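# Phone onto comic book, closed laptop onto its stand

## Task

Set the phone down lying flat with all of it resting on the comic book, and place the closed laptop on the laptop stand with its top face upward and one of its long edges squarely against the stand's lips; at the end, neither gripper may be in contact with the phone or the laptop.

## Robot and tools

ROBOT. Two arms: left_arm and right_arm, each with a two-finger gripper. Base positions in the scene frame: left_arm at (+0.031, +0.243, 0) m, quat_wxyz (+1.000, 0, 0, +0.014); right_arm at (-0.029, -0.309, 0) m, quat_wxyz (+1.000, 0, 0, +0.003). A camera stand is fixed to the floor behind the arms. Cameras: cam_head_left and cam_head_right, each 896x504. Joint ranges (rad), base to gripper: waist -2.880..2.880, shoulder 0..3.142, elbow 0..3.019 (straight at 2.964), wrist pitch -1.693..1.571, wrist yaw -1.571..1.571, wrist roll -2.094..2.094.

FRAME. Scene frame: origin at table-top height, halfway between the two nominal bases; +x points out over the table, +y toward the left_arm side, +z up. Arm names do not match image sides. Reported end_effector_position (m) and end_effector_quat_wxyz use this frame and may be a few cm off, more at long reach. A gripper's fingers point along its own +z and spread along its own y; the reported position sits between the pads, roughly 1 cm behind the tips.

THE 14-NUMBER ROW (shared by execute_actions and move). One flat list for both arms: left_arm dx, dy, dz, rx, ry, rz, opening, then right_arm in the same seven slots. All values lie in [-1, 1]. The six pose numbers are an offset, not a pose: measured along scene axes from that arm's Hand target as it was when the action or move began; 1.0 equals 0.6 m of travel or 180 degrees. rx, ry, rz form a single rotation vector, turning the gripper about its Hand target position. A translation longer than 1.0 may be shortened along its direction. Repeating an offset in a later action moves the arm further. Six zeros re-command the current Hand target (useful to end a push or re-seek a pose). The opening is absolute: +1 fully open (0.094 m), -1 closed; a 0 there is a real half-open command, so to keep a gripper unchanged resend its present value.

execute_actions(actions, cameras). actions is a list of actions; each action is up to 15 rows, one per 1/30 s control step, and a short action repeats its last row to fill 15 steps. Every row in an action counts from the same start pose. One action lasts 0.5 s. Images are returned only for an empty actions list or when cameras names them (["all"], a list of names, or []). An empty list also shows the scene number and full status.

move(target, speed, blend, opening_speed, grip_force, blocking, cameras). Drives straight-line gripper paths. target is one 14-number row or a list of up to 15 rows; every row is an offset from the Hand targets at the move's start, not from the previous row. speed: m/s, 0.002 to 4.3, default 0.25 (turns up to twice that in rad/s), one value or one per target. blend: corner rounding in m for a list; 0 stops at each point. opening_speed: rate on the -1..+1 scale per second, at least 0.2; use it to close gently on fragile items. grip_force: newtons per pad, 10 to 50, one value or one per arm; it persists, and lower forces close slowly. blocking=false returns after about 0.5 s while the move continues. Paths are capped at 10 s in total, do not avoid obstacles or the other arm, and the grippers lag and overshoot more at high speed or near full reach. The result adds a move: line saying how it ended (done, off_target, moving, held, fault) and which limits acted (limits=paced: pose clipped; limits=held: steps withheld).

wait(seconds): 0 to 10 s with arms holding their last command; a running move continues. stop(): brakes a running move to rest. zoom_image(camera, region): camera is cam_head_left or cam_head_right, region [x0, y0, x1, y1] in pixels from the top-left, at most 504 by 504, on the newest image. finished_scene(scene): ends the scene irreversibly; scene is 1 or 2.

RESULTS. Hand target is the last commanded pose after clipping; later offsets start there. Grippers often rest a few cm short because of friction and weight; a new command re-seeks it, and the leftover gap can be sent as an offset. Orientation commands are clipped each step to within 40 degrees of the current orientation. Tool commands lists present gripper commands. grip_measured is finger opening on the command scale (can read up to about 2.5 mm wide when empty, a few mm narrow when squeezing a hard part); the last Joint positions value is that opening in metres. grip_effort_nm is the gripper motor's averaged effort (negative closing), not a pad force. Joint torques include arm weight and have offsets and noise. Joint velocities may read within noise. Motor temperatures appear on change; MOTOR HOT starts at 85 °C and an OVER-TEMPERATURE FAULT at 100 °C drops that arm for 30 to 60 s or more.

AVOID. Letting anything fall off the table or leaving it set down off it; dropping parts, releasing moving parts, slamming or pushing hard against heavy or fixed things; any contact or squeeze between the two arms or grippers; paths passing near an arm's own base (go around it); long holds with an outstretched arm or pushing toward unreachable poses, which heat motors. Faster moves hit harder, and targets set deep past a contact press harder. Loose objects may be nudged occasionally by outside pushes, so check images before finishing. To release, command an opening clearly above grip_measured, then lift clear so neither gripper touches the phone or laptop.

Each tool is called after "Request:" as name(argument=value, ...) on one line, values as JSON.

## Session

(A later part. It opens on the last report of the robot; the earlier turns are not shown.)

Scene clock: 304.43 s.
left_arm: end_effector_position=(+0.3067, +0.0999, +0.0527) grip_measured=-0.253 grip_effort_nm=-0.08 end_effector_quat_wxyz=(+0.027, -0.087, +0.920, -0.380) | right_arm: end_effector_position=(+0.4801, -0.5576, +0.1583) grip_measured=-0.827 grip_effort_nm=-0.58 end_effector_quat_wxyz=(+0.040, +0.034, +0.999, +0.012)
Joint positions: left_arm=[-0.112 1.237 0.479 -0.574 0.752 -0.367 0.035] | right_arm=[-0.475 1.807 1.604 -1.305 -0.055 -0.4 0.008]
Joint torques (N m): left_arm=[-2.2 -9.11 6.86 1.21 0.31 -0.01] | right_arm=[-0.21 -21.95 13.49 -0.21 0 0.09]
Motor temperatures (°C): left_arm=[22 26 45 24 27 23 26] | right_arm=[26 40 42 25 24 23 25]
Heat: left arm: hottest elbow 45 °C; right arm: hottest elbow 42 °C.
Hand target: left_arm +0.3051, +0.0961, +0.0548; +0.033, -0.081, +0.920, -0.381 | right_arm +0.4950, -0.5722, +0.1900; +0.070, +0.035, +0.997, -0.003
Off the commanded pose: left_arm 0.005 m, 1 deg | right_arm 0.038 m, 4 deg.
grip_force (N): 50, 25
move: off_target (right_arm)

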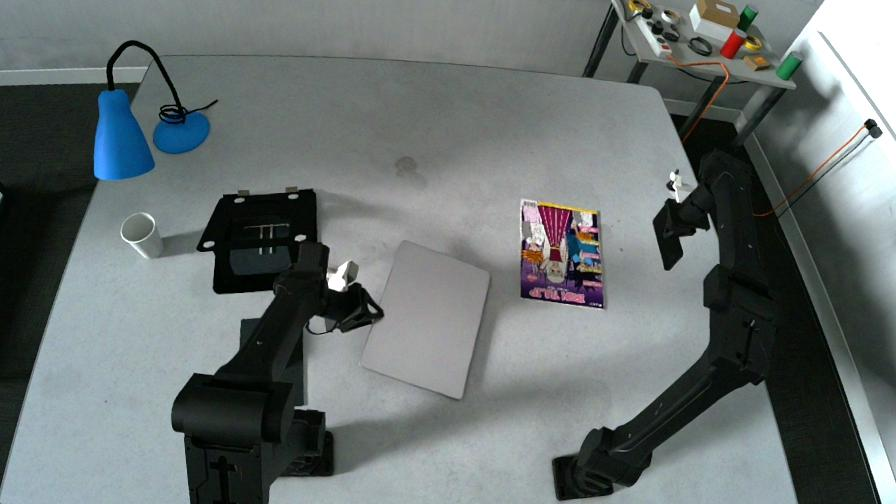

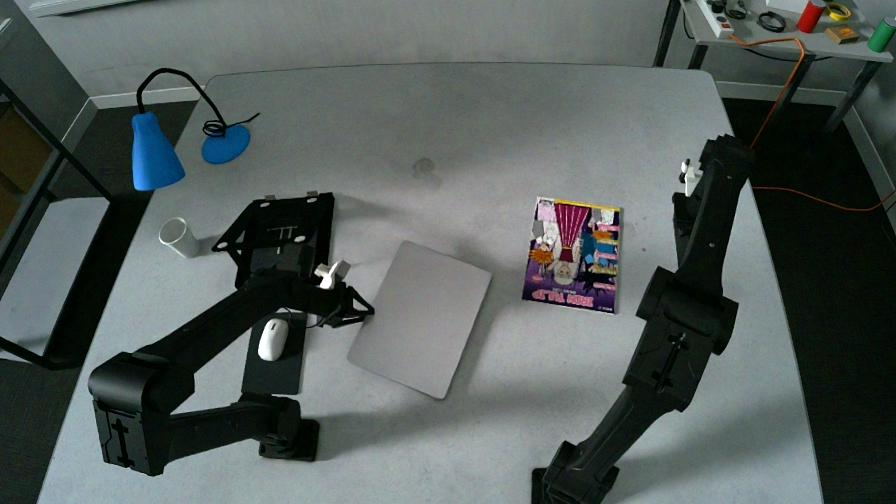

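Request:
move(target=[0, 0.0, -0.027, 0, 0, 0, -0.255, 0.025, 0.3287, 0.0167, -0.2077, -0.1810, 0.4678, -0.95], speed=0.25, cameras=["all"])

Request:
zoom_image(camera="cam_head_left", region=[315, 265, 405, 345])

Request:
zoom_image(camera="cam_head_left", region=[500, 170, 660, 320])

Request:
zoom_image(camera="cam_head_right", region=[500, 170, 660, 320])

Scene clock: 346.93 s.
left_arm: end_effector_position=(+0.3094, +0.0998, +0.0451) grip_measured=-0.253 grip_effort_nm=-0.08 end_effector_quat_wxyz=(+0.041, -0.082, +0.919, -0.383) | right_arm: end_effector_position=(+0.5088, -0.3811, +0.1851) grip_measured=-0.827 grip_effort_nm=-0.58 end_effector_quat_wxyz=(-0.295, +0.640, -0.675, +0.219)
Joint positions: left_arm=[-0.112 1.254 0.459 -0.505 0.752 -0.367 0.035] | right_arm=[-0.206 1.406 1.009 -0.448 -0.217 -1.636 0.008]
Joint torques (N m): left_arm=[-3.02 -6.3 6.63 1.35 0.31 -0.1] | right_arm=[1.26 -16.73 8.58 2.03 -0.25 0.15]
Motor temperatures (°C): left_arm=[22 26 43 24 27 23 26] | right_arm=[26 39 50 25 24 23 25]
Heat: left arm: hottest elbow 43 °C; right arm: hottest elbow 50 °C.
Hand target: left_arm +0.3050, +0.0962, +0.0385; +0.033, -0.081, +0.920, -0.381 | right_arm +0.5100, -0.3751, +0.2000; -0.308, +0.643, -0.660, +0.235
Off the commanded pose: left_arm 0.009 m, 1 deg | right_arm 0.016 m, 3 deg.
grip_force (N): 50, 25
move: off_target (right_arm)

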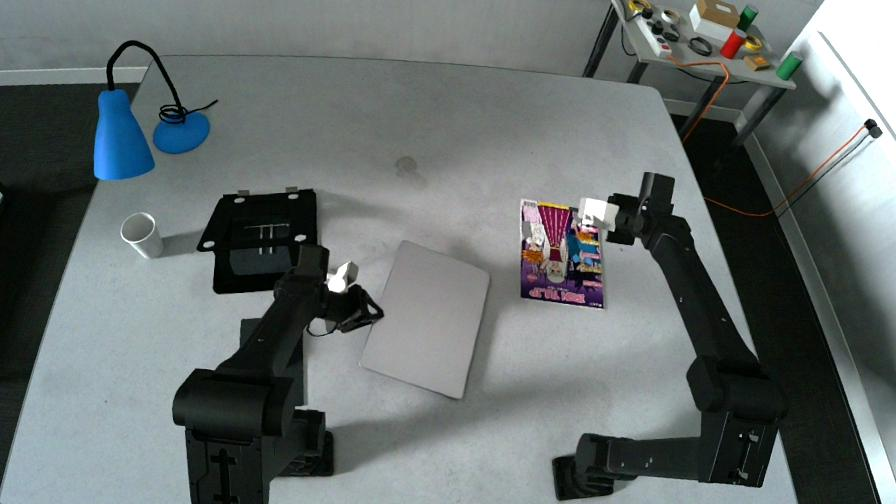

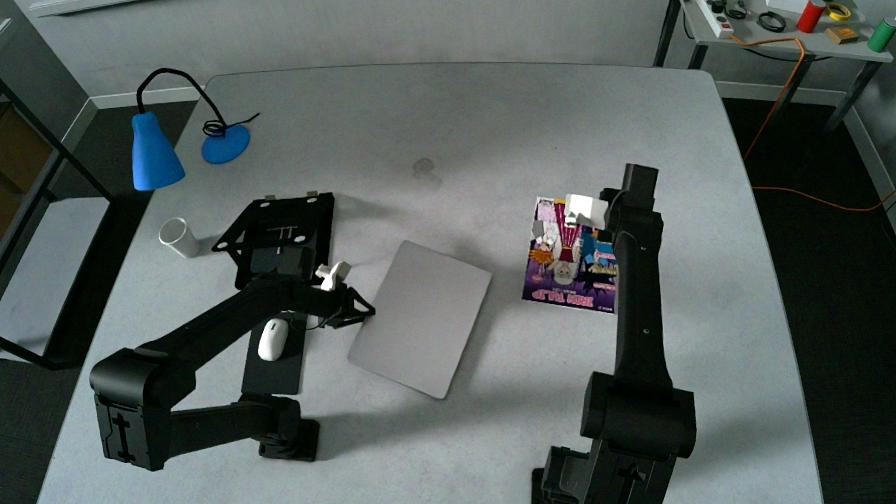

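Scaled by 5.600.

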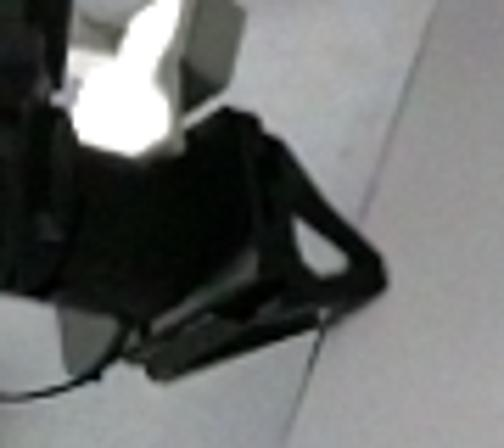

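Scaled by 3.150.

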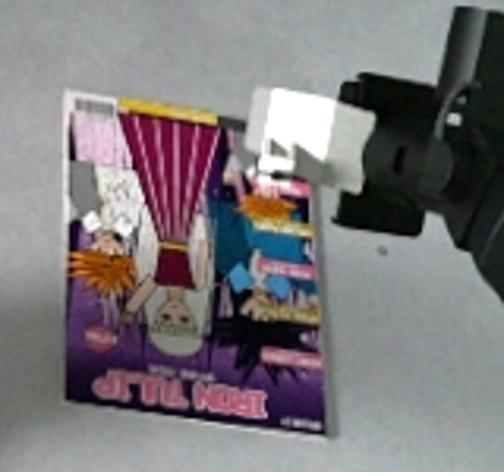

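Scaled by 3.150.

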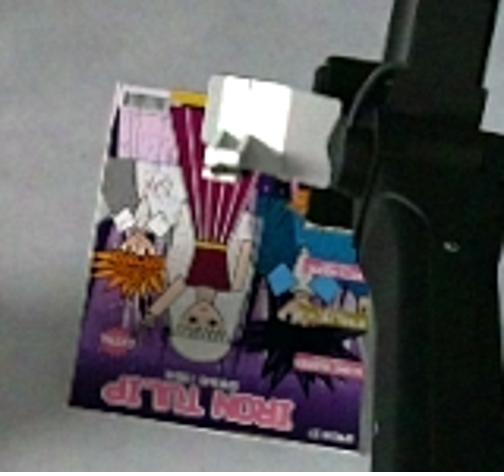

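Request:
move(target=[0, 0.0, -0.02, 0, 0, 0, -0.255, 0.033, 0.0, -0.133, 0, 0, 0, -0.95], speed=0.1, cameras=["all"])

Request:
zoom_image(camera="cam_head_left", region=[315, 265, 405, 345])

Request:
zoom_image(camera="cam_head_left", region=[500, 180, 660, 320])

Request:
zoom_image(camera="cam_head_right", region=[500, 180, 660, 320])

Scene clock: 365.37 s.
left_arm: end_effector_position=(+0.3129, +0.0978, +0.0413) grip_measured=-0.253 grip_effort_nm=-0.08 end_effector_quat_wxyz=(+0.048, -0.076, +0.916, -0.390) | right_arm: end_effector_position=(+0.5254, -0.3812, +0.1226) grip_measured=-0.827 grip_effort_nm=-0.58 end_effector_quat_wxyz=(-0.304, +0.640, -0.667, +0.232)
Joint positions: left_arm=[-0.112 1.275 0.452 -0.457 0.765 -0.367 0.035] | right_arm=[-0.2 1.524 0.935 -0.221 -0.216 -1.637 0.008]
Joint torques (N m): left_arm=[-2.14 -5.13 5.98 1.31 -0.2 -0.01] | right_arm=[1.44 -14.8 8.17 2.07 -0.11 0.18]
Heat: left arm: hottest elbow 42 °C; right arm: hottest elbow 48 °C.
Hand target: left_arm +0.3050, +0.0961, +0.0266; +0.033, -0.081, +0.920, -0.381 | right_arm +0.5298, -0.3750, +0.1202; -0.308, +0.643, -0.660, +0.235
Off the commanded pose: left_arm 0.017 m, 2 deg | right_arm 0.008 m, 1 deg.
grip_force (N): 50, 25
move: off_target (left_arm)

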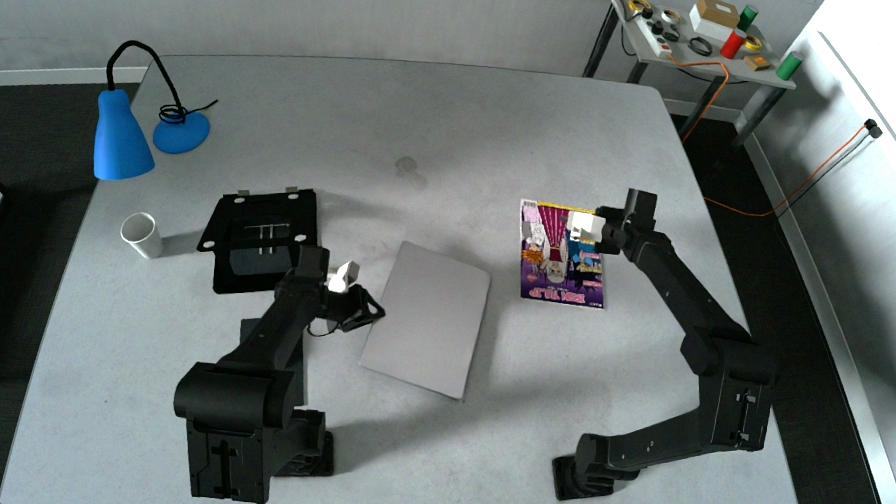

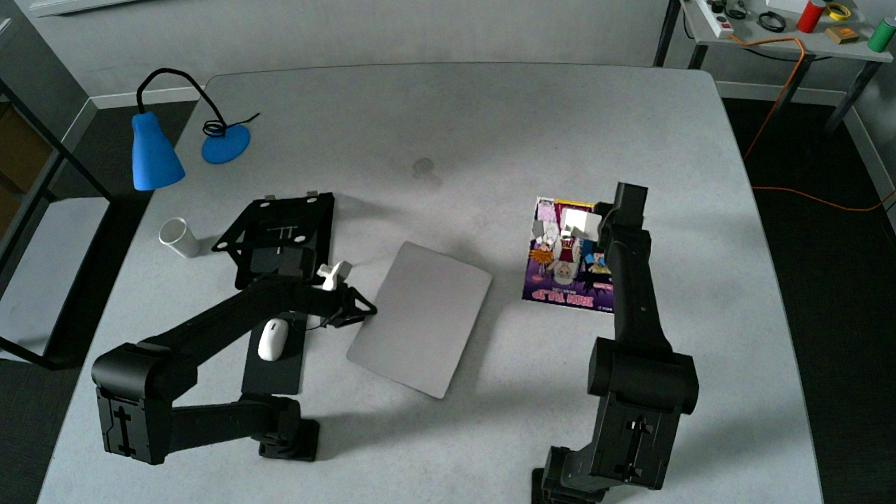

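Scaled by 5.600.

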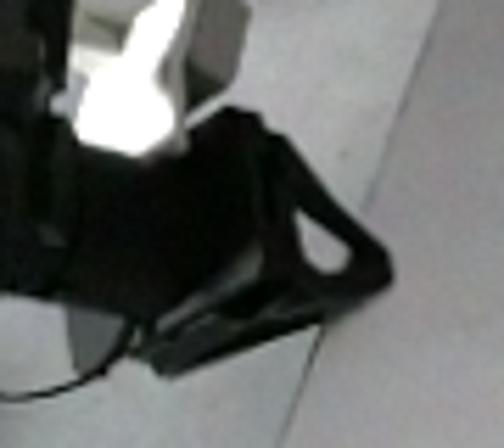

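Scaled by 3.150.

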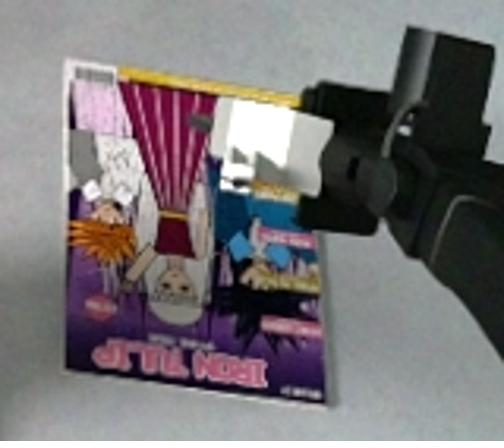

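Scaled by 3.150.

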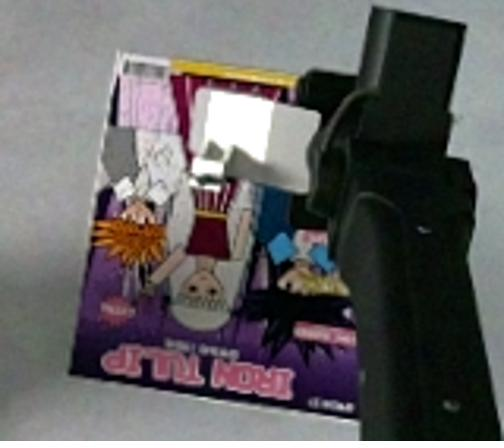

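Request:
move(target=[0, 0.0, 0, 0, 0, 0, -0.8, 0.0, 0.0, 0.01, 0.0195, 0.2219, 0.0001, -0.95], speed=0.15, opening_speed=0.5, cameras=["all"])

Request:
zoom_image(camera="cam_head_left", region=[315, 265, 405, 345])

Request:
zoom_image(camera="cam_head_left", region=[500, 180, 660, 320])

Request:
zoom_image(camera="cam_head_right", region=[500, 180, 660, 320])

Scene clock: 411.83 s.
left_arm: end_effector_position=(+0.3131, +0.0959, +0.0426) grip_measured=-0.550 grip_effort_nm=-1.01 end_effector_quat_wxyz=(+0.051, -0.069, +0.915, -0.395) | right_arm: end_effector_position=(+0.5060, -0.3778, +0.1133) grip_measured=-0.827 grip_effort_nm=-0.58 end_effector_quat_wxyz=(+0.074, -0.667, +0.740, +0.032)
Joint positions: left_arm=[-0.114 1.276 0.452 -0.452 0.776 -0.356 0.021] | right_arm=[-0.182 1.784 1.444 -1.19 -0.156 -1.64 0.008]
Joint torques (N m): left_arm=[-2.2 -5.01 6 1.18 -0.59 -0.11] | right_arm=[1.49 -18.49 13.07 -0.17 -0.1 0.1]
Heat: left arm: hottest elbow 41 °C; right arm: hottest elbow 46 °C.
Hand target: left_arm +0.3050, +0.0961, +0.0266; +0.033, -0.081, +0.920, -0.382 | right_arm +0.5298, -0.3751, +0.1263; +0.083, -0.675, +0.733, +0.019
Off the commanded pose: left_arm 0.018 m, 3 deg | right_arm 0.027 m, 2 deg.
grip_force (N): 50, 25
move: off_target (left_arm, right_arm)

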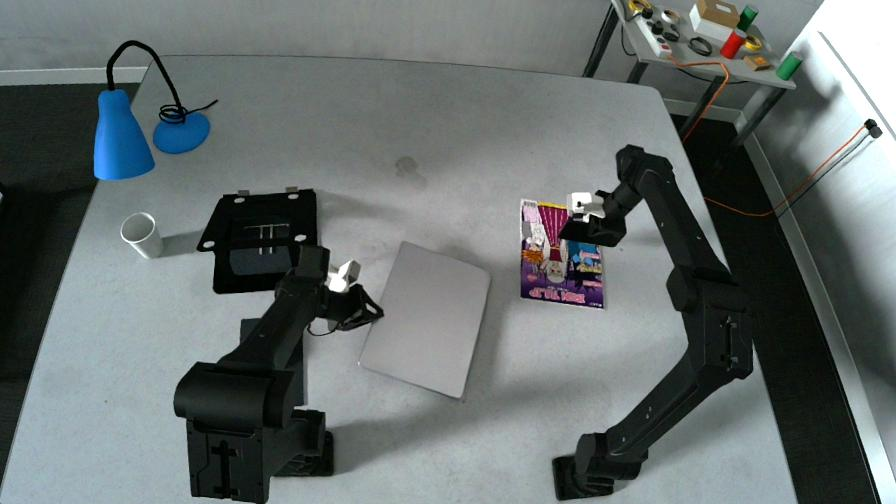

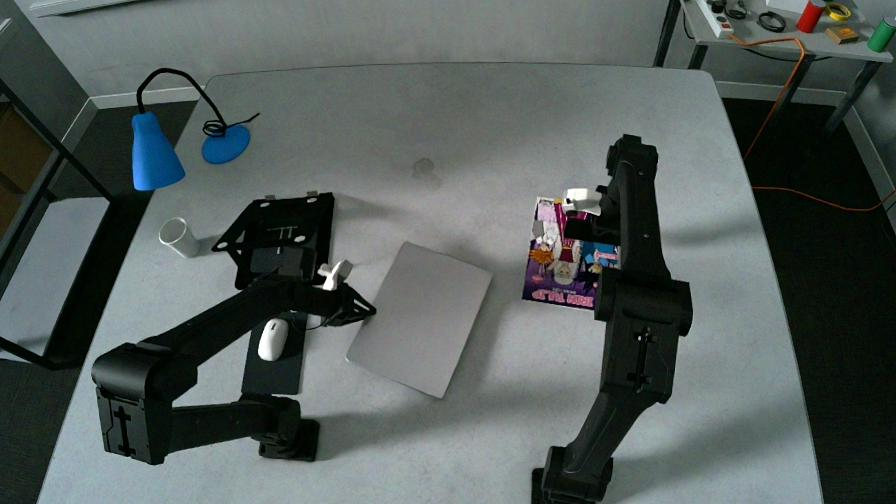

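Scaled by 5.600.

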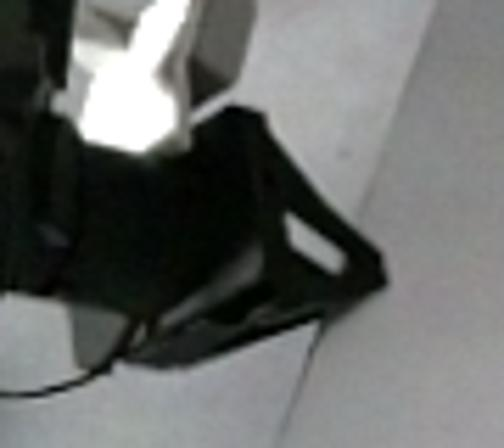

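Scaled by 3.150.

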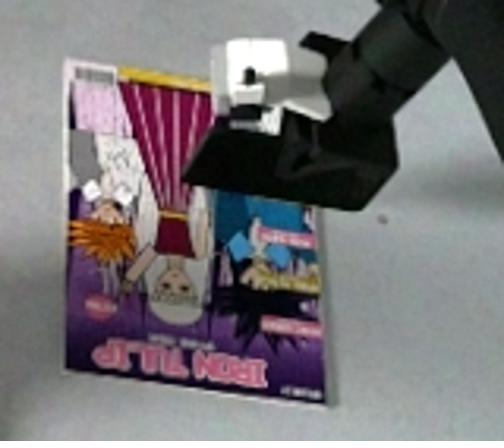

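Scaled by 3.150.

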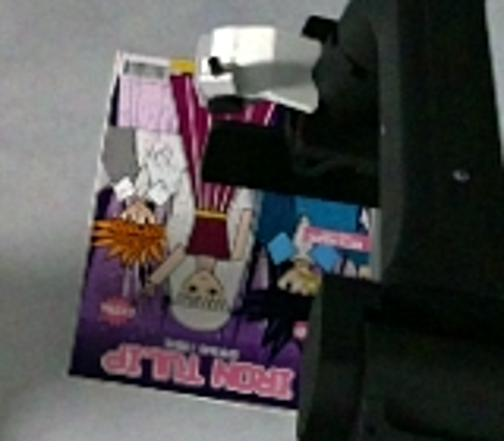

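Request:
execute_actions(actions=[])

Scene clock: 431.57 s.
left_arm: end_effector_position=(+0.3131, +0.0959, +0.0426) grip_measured=-0.550 grip_effort_nm=-1.01 end_effector_quat_wxyz=(+0.051, -0.069, +0.915, -0.395) | right_arm: end_effector_position=(+0.5059, -0.3778, +0.1133) grip_measured=-0.827 grip_effort_nm=-0.58 end_effector_quat_wxyz=(+0.074, -0.667, +0.740, +0.032)
Joint positions: left_arm=[-0.114 1.276 0.452 -0.452 0.776 -0.356 0.021] | right_arm=[-0.182 1.784 1.444 -1.19 -0.156 -1.64 0.008]
Joint velocities: within noise
Joint torques (N m): left_arm=[-2.2 -4.01 5.97 1.37 -0.6 -0.18] | right_arm=[1.38 -18.43 13.14 -0.17 -0.11 0.09]
Motor temperatures (°C): left_arm=[22 25 41 24 27 23 27] | right_arm=[26 36 49 25 24 23 26]
Heat: left arm: hottest elbow 41 °C; right arm: hottest elbow 49 °C.
Hand target: left_arm +0.3050, +0.0961, +0.0266; +0.033, -0.081, +0.920, -0.382 | right_arm +0.5297, -0.3751, +0.1262; +0.083, -0.675, +0.733, +0.019
Tool commands: left_gripper/opening=-0.8 right_gripper/opening=-0.95
Off the commanded pose: left_arm 0.018 m, 3 deg | right_arm 0.027 m, 2 deg.
grip_force (N): 50, 25

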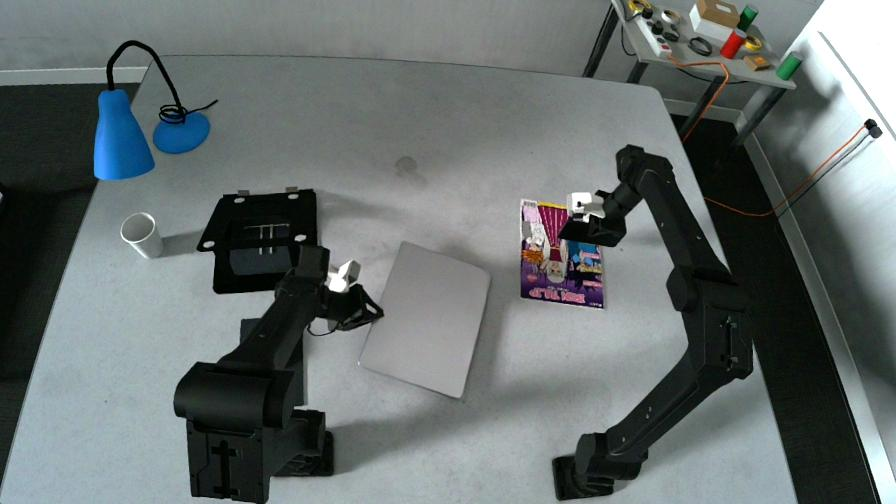

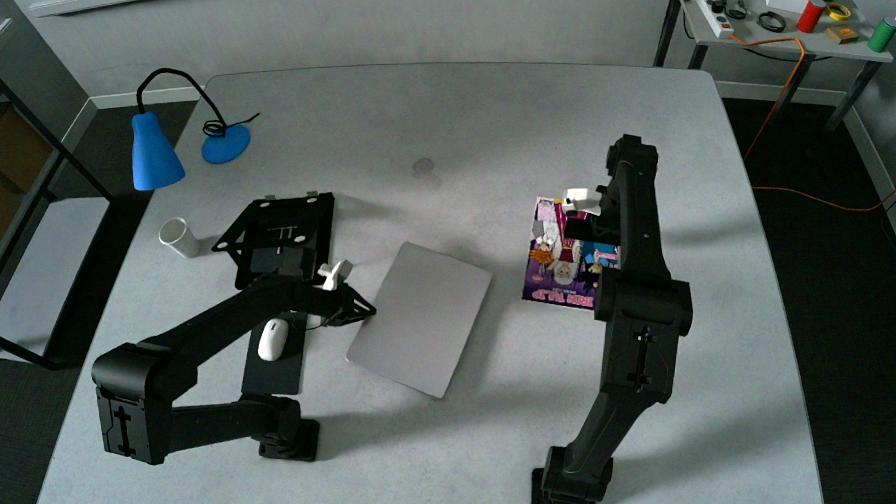

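Request:
zoom_image(camera="cam_head_left", region=[500, 170, 660, 320])

Request:
zoom_image(camera="cam_head_right", region=[500, 170, 660, 320])

Request:
zoom_image(camera="cam_head_left", region=[300, 240, 460, 390])

Scaled by 3.150.

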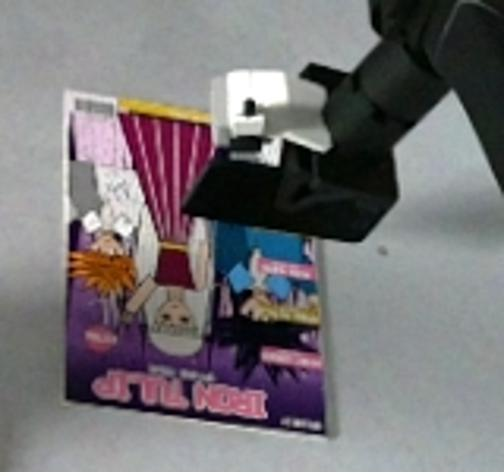

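Scaled by 3.150.

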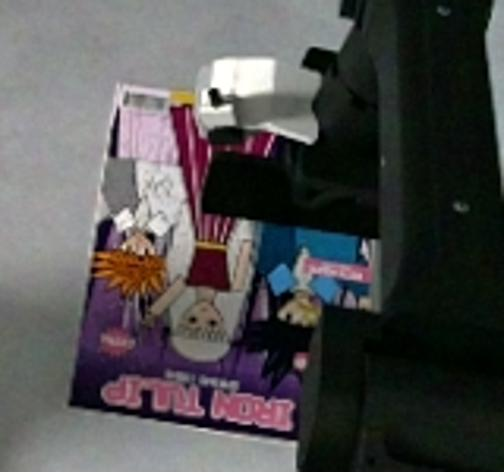

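Scaled by 3.150.

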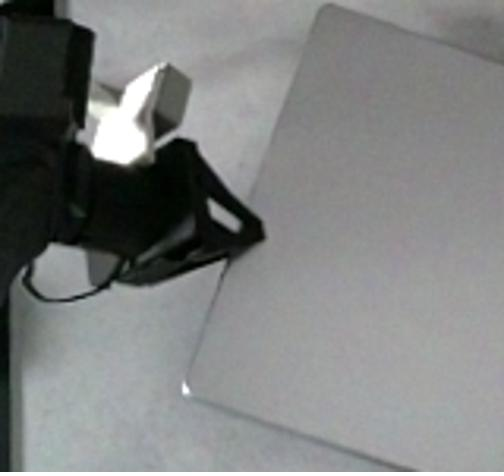

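Request:
move(target=[0,0,0,0,0,0,-0.8, 0.0833,0.0617,-0.05,0,0,0,-0.95], speed=0.2, cameras=["all"])

Request:
zoom_image(camera="cam_head_left", region=[500, 170, 660, 320])

Request:
zoom_image(camera="cam_head_right", region=[500, 170, 660, 320])

Scene clock: 449.50 s.
left_arm: end_effector_position=(+0.3131, +0.0959, +0.0426) grip_measured=-0.550 grip_effort_nm=-1.00 end_effector_quat_wxyz=(+0.051, -0.069, +0.915, -0.395) | right_arm: end_effector_position=(+0.5541, -0.3369, +0.0819) grip_measured=-0.827 grip_effort_nm=-0.58 end_effector_quat_wxyz=(-0.067, +0.676, -0.732, -0.037)
Joint positions: left_arm=[-0.114 1.276 0.452 -0.452 0.776 -0.356 0.021] | right_arm=[-0.096 1.925 1.565 -1.176 -0.15 -1.58 0.008]
Joint torques (N m): left_arm=[-2.14 -5.25 5.91 1.25 -0.61 -0.15] | right_arm=[0.67 -21.25 12.9 0.23 -0.11 0.24]
Heat: left arm: hottest elbow 41 °C; right arm: hottest elbow 51 °C.
Hand target: left_arm +0.3050, +0.0961, +0.0266; +0.033, -0.081, +0.920, -0.382 | right_arm +0.5798, -0.3380, +0.0962; -0.083, +0.675, -0.733, -0.019
Off the commanded pose: left_arm 0.018 m, 3 deg | right_arm 0.029 m, 3 deg.
grip_force (N): 50, 25
move: off_target (left_arm, right_arm)

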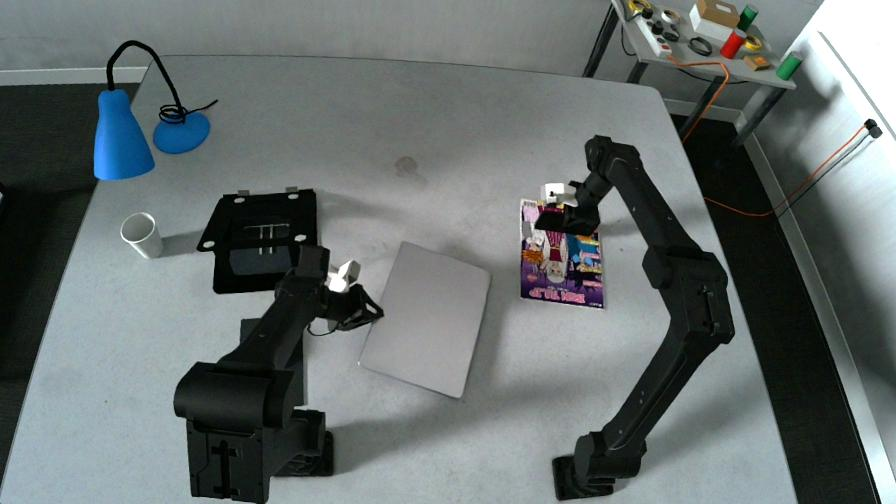

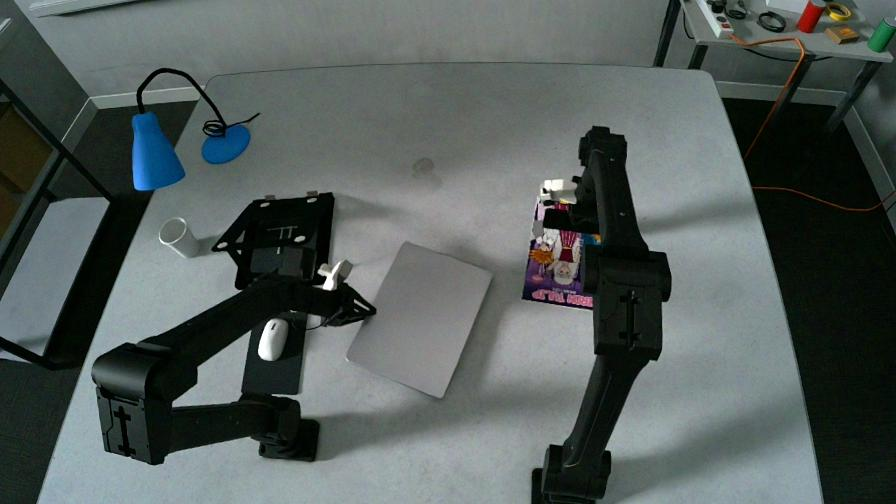

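Scaled by 3.150.

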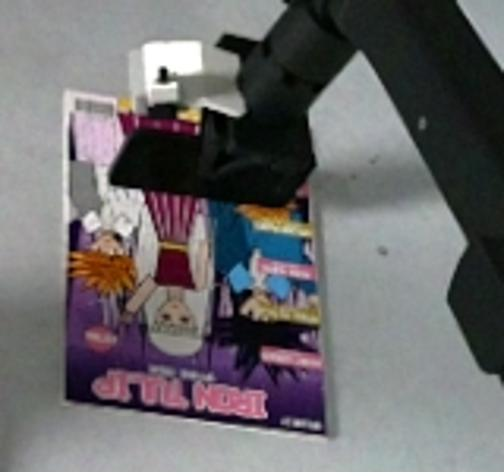

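Scaled by 3.150.

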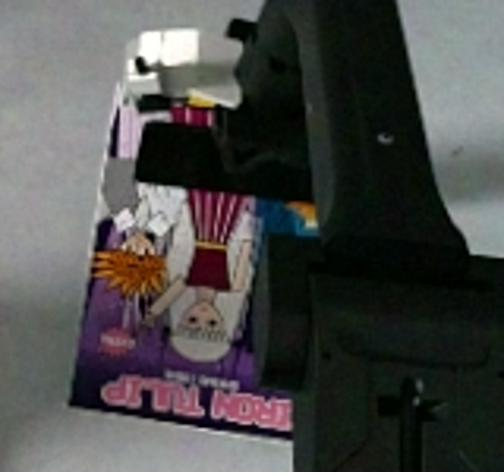

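Request:
move(target=[0,0,0.0833,0.0457,-0.0157,0,-0.8, 0,0,-0.075,0,0,0,-0.95], speed=0.06, cameras=["all"])

Request:
zoom_image(camera="cam_head_left", region=[500, 170, 660, 320])

Request:
zoom_image(camera="cam_head_left", region=[300, 240, 460, 390])

Scene clock: 467.40 s.
left_arm: end_effector_position=(+0.2860, +0.1022, +0.0519) grip_measured=-0.596 grip_effort_nm=-0.99 end_effector_quat_wxyz=(+0.041, -0.068, +0.947, -0.311) | right_arm: end_effector_position=(+0.5737, -0.3388, +0.0608) grip_measured=-0.827 grip_effort_nm=-0.57 end_effector_quat_wxyz=(-0.084, +0.677, -0.731, -0.018)
Joint positions: left_arm=[-0.192 1.126 0.452 -0.637 0.589 -0.385 0.019] | right_arm=[-0.096 1.964 1.565 -1.086 -0.15 -1.579 0.008]
Joint torques (N m): left_arm=[-2.43 -8.18 13.2 0.06 0.23 -0.27] | right_arm=[0.67 -21.83 9.01 0.62 -0.1 0.23]
Heat: left arm: hottest elbow 40 °C; right arm: hottest elbow 50 °C.
Hand target: left_arm +0.3050, +0.0960, +0.0765; +0.062, -0.069, +0.944, -0.316 | right_arm +0.5797, -0.3380, +0.0511; -0.083, +0.675, -0.733, -0.019
Off the commanded pose: left_arm 0.032 m, 2 deg | right_arm 0.011 m, 0 deg.
grip_force (N): 50, 25
move: off_target (left_arm, right_arm)

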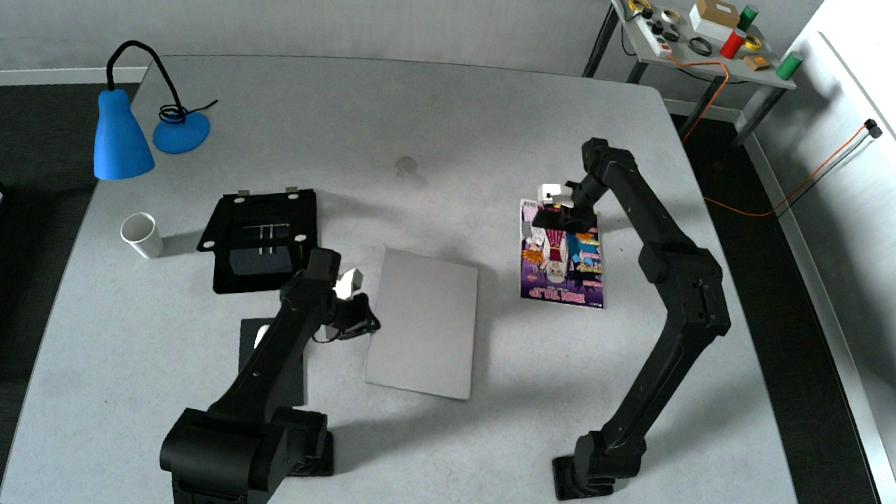

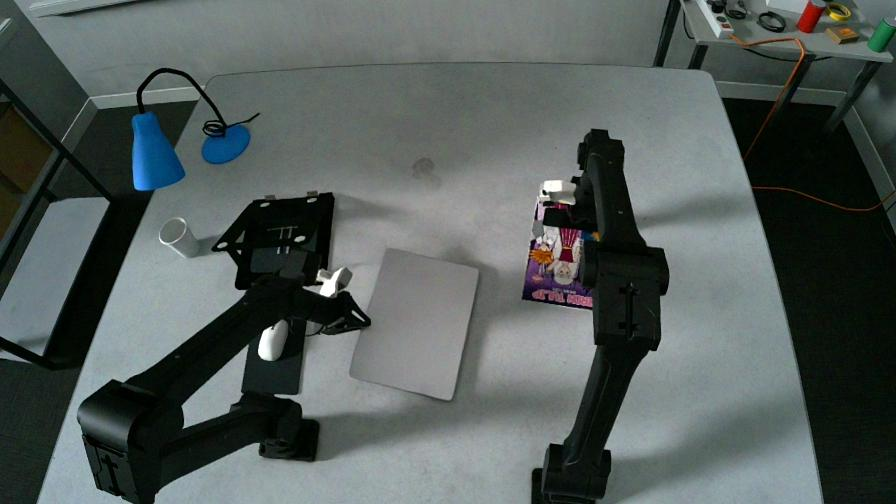

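Scaled by 3.150.

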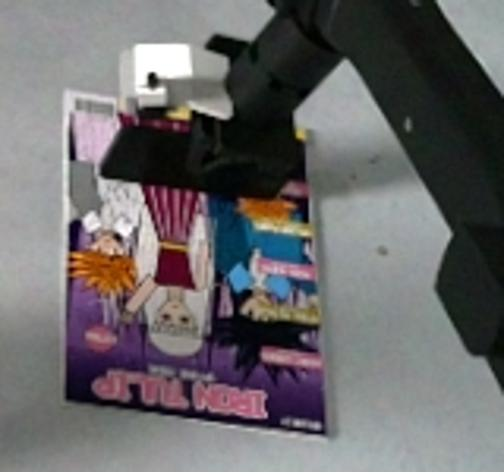

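Scaled by 3.150.

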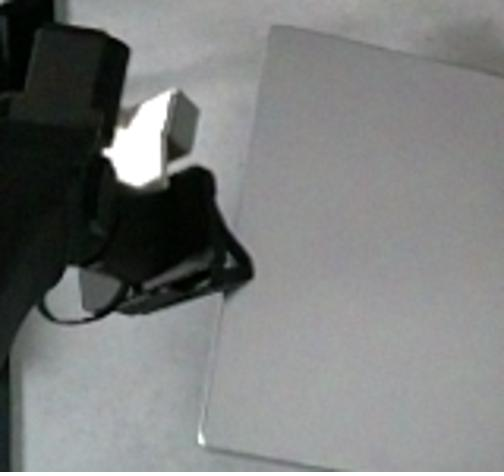

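Request:
move(target=[-0.0167,0,0.0833,0.0476,-0.0084,0,-0.8, 0,0,-0.0267,0,0,0,-0.95], speed=0.06, cameras=["all"])

Request:
zoom_image(camera="cam_head_left", region=[300, 240, 500, 440])

Request:
zoom_image(camera="cam_head_left", region=[500, 170, 660, 320])

Scene clock: 478.60 s.
left_arm: end_effector_position=(+0.2760, +0.1049, +0.1000) grip_measured=-0.798 grip_effort_nm=-0.08 end_effector_quat_wxyz=(+0.055, -0.068, +0.967, -0.238) | right_arm: end_effector_position=(+0.5810, -0.3396, +0.0555) grip_measured=-0.827 grip_effort_nm=-0.58 end_effector_quat_wxyz=(-0.091, +0.677, -0.730, -0.010)
Joint positions: left_arm=[-0.288 0.958 0.54 -0.877 0.413 -0.458 0.009] | right_arm=[-0.096 1.974 1.565 -1.053 -0.149 -1.579 0.008]
Joint torques (N m): left_arm=[-2.32 -5.3 15.57 0.55 0.1 -0.05] | right_arm=[0.67 -21.01 7.62 0.73 -0.11 0.22]
Heat: left arm: hottest elbow 41 °C; right arm: hottest elbow 48 °C.
Hand target: left_arm +0.2949, +0.0961, +0.1265; +0.079, -0.060, +0.964, -0.246 | right_arm +0.5797, -0.3380, +0.0351; -0.083, +0.675, -0.733, -0.019
Off the commanded pose: left_arm 0.034 m, 3 deg | right_arm 0.021 m, 1 deg.
grip_force (N): 50, 25
move: off_target (left_arm, right_arm)

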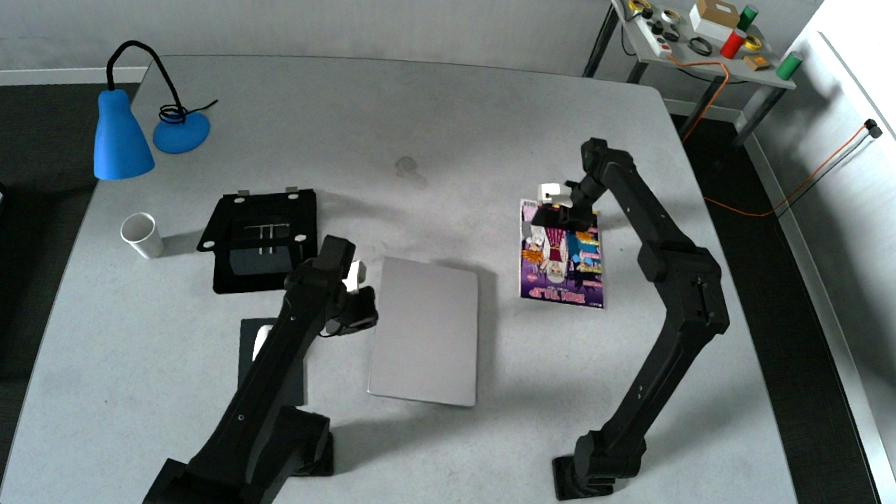

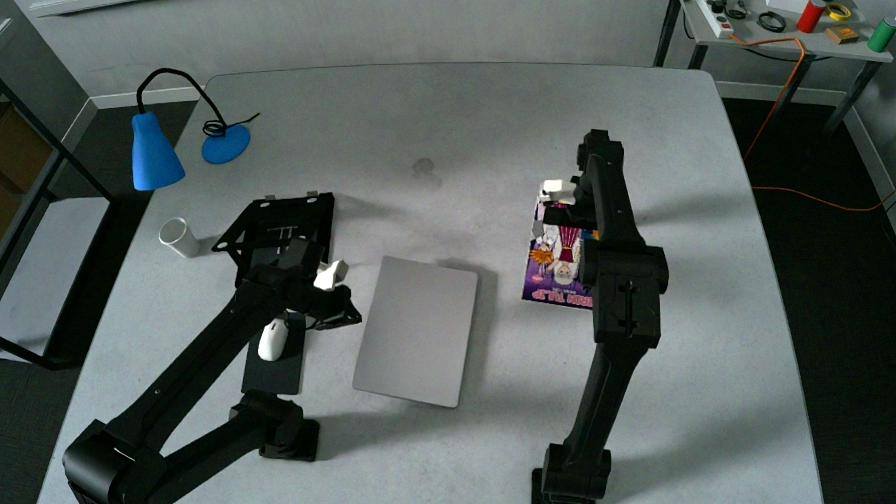

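Scaled by 2.520.

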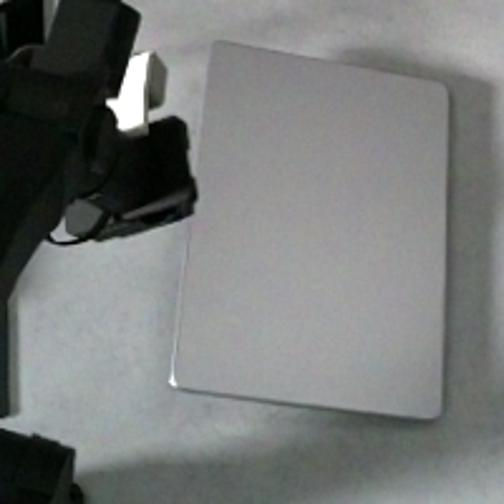

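Scaled by 3.150.

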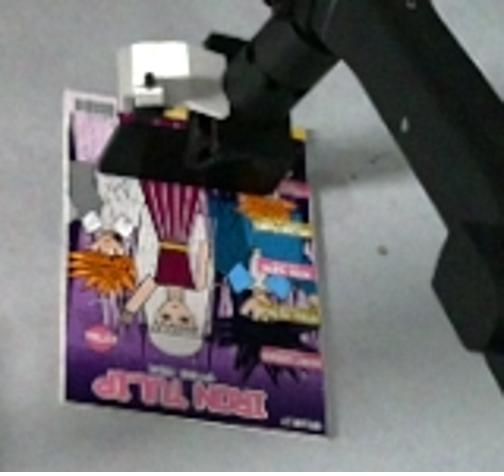

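Request:
zoom_image(camera="cam_head_right", region=[300, 240, 500, 440])

Request:
zoom_image(camera="cam_head_left", region=[330, 280, 410, 360])

Scaled by 2.520.

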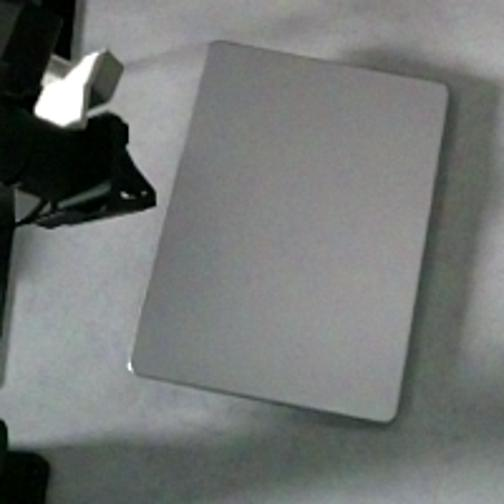

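Scaled by 6.300.

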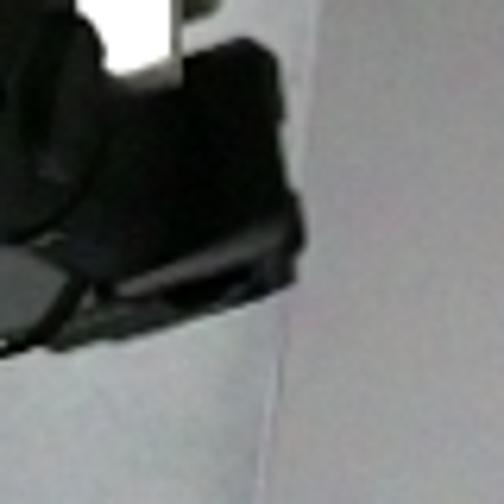

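Request:
move(target=[0.0332,0.0215,-0.0108,-0.0907,0.0338,-0.0663,-0.15, 0,0,-0.025,0,0,0,-0.95], speed=0.1, cameras=["all"])

Request:
zoom_image(camera="cam_head_right", region=[500, 170, 660, 320])

Request:
zoom_image(camera="cam_head_left", region=[300, 240, 500, 440])

Scene clock: 606.50 s.
left_arm: end_effector_position=(+0.2899, +0.1067, +0.1031) grip_measured=-0.152 grip_effort_nm=0.13 end_effector_quat_wxyz=(-0.030, +0.010, +0.924, -0.381) | right_arm: end_effector_position=(+0.5858, -0.3404, +0.0536) grip_measured=-0.827 grip_effort_nm=-0.58 end_effector_quat_wxyz=(-0.098, +0.676, -0.730, -0.001)
Joint positions: left_arm=[-0.077 1.216 0.637 -1.033 0.783 -0.009 0.04] | right_arm=[-0.096 1.976 1.561 -1.026 -0.147 -1.576 0.008]
Joint torques (N m): left_arm=[-0.21 -7.53 14.11 0.14 0.56 0.16] | right_arm=[0.73 -19.84 6.78 0.92 -0.19 0.19]
Motor temperatures (°C): left_arm=[22 25 50 24 27 23 27] | right_arm=[26 42 41 25 24 23 26]
Heat: left arm: hottest elbow 50 °C; right arm: hottest shoulder 42 °C.
Hand target: left_arm +0.3148, +0.1090, +0.1201; -0.007, +0.017, +0.923, -0.383 | right_arm +0.5798, -0.3381, +0.0202; -0.083, +0.675, -0.732, -0.019
Off the commanded pose: left_arm 0.030 m, 3 deg | right_arm 0.034 m, 3 deg.
grip_force (N): 50, 25
move: off_target (left_arm, right_arm)

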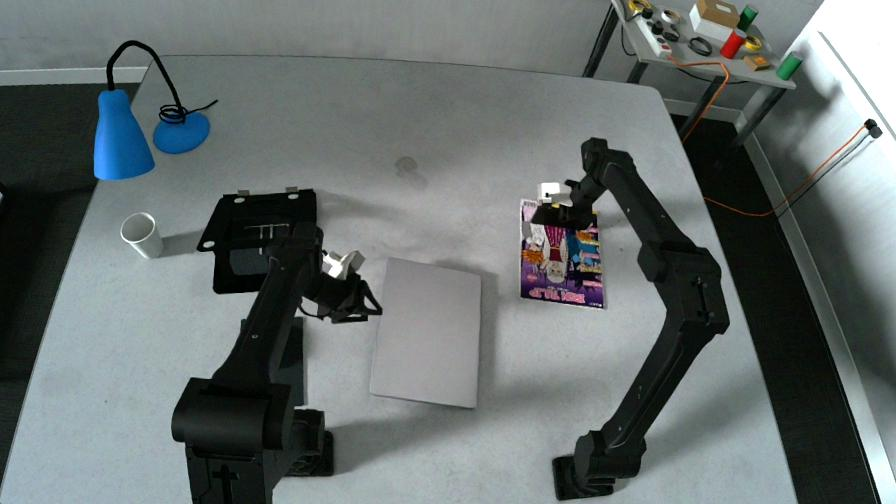

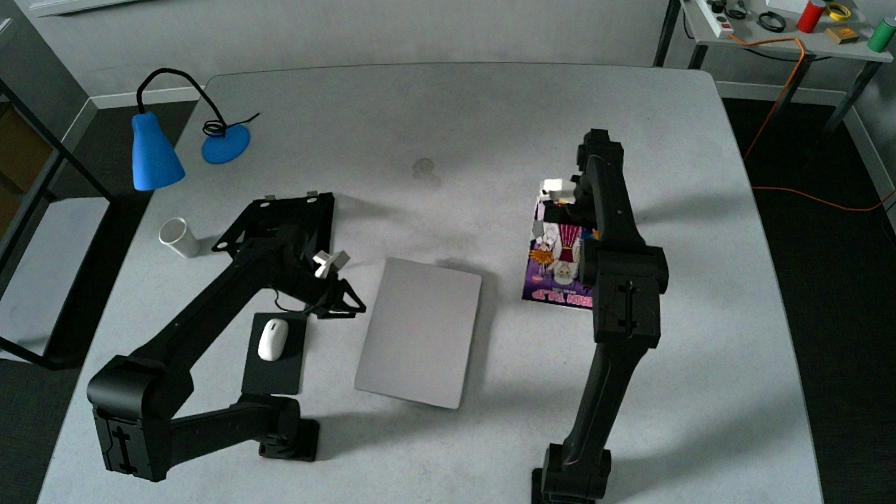

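Scaled by 3.150.

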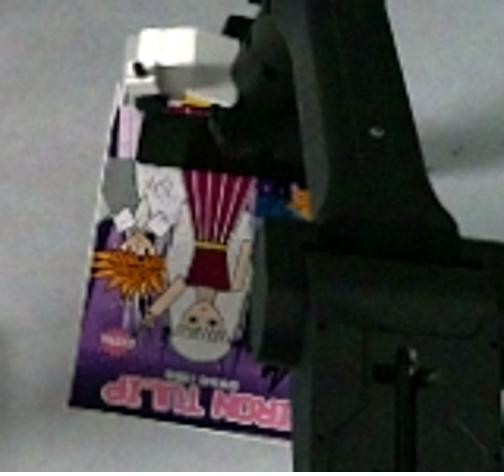

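Scaled by 2.520.

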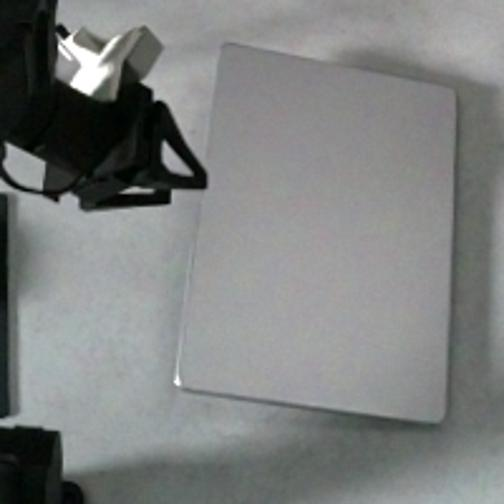

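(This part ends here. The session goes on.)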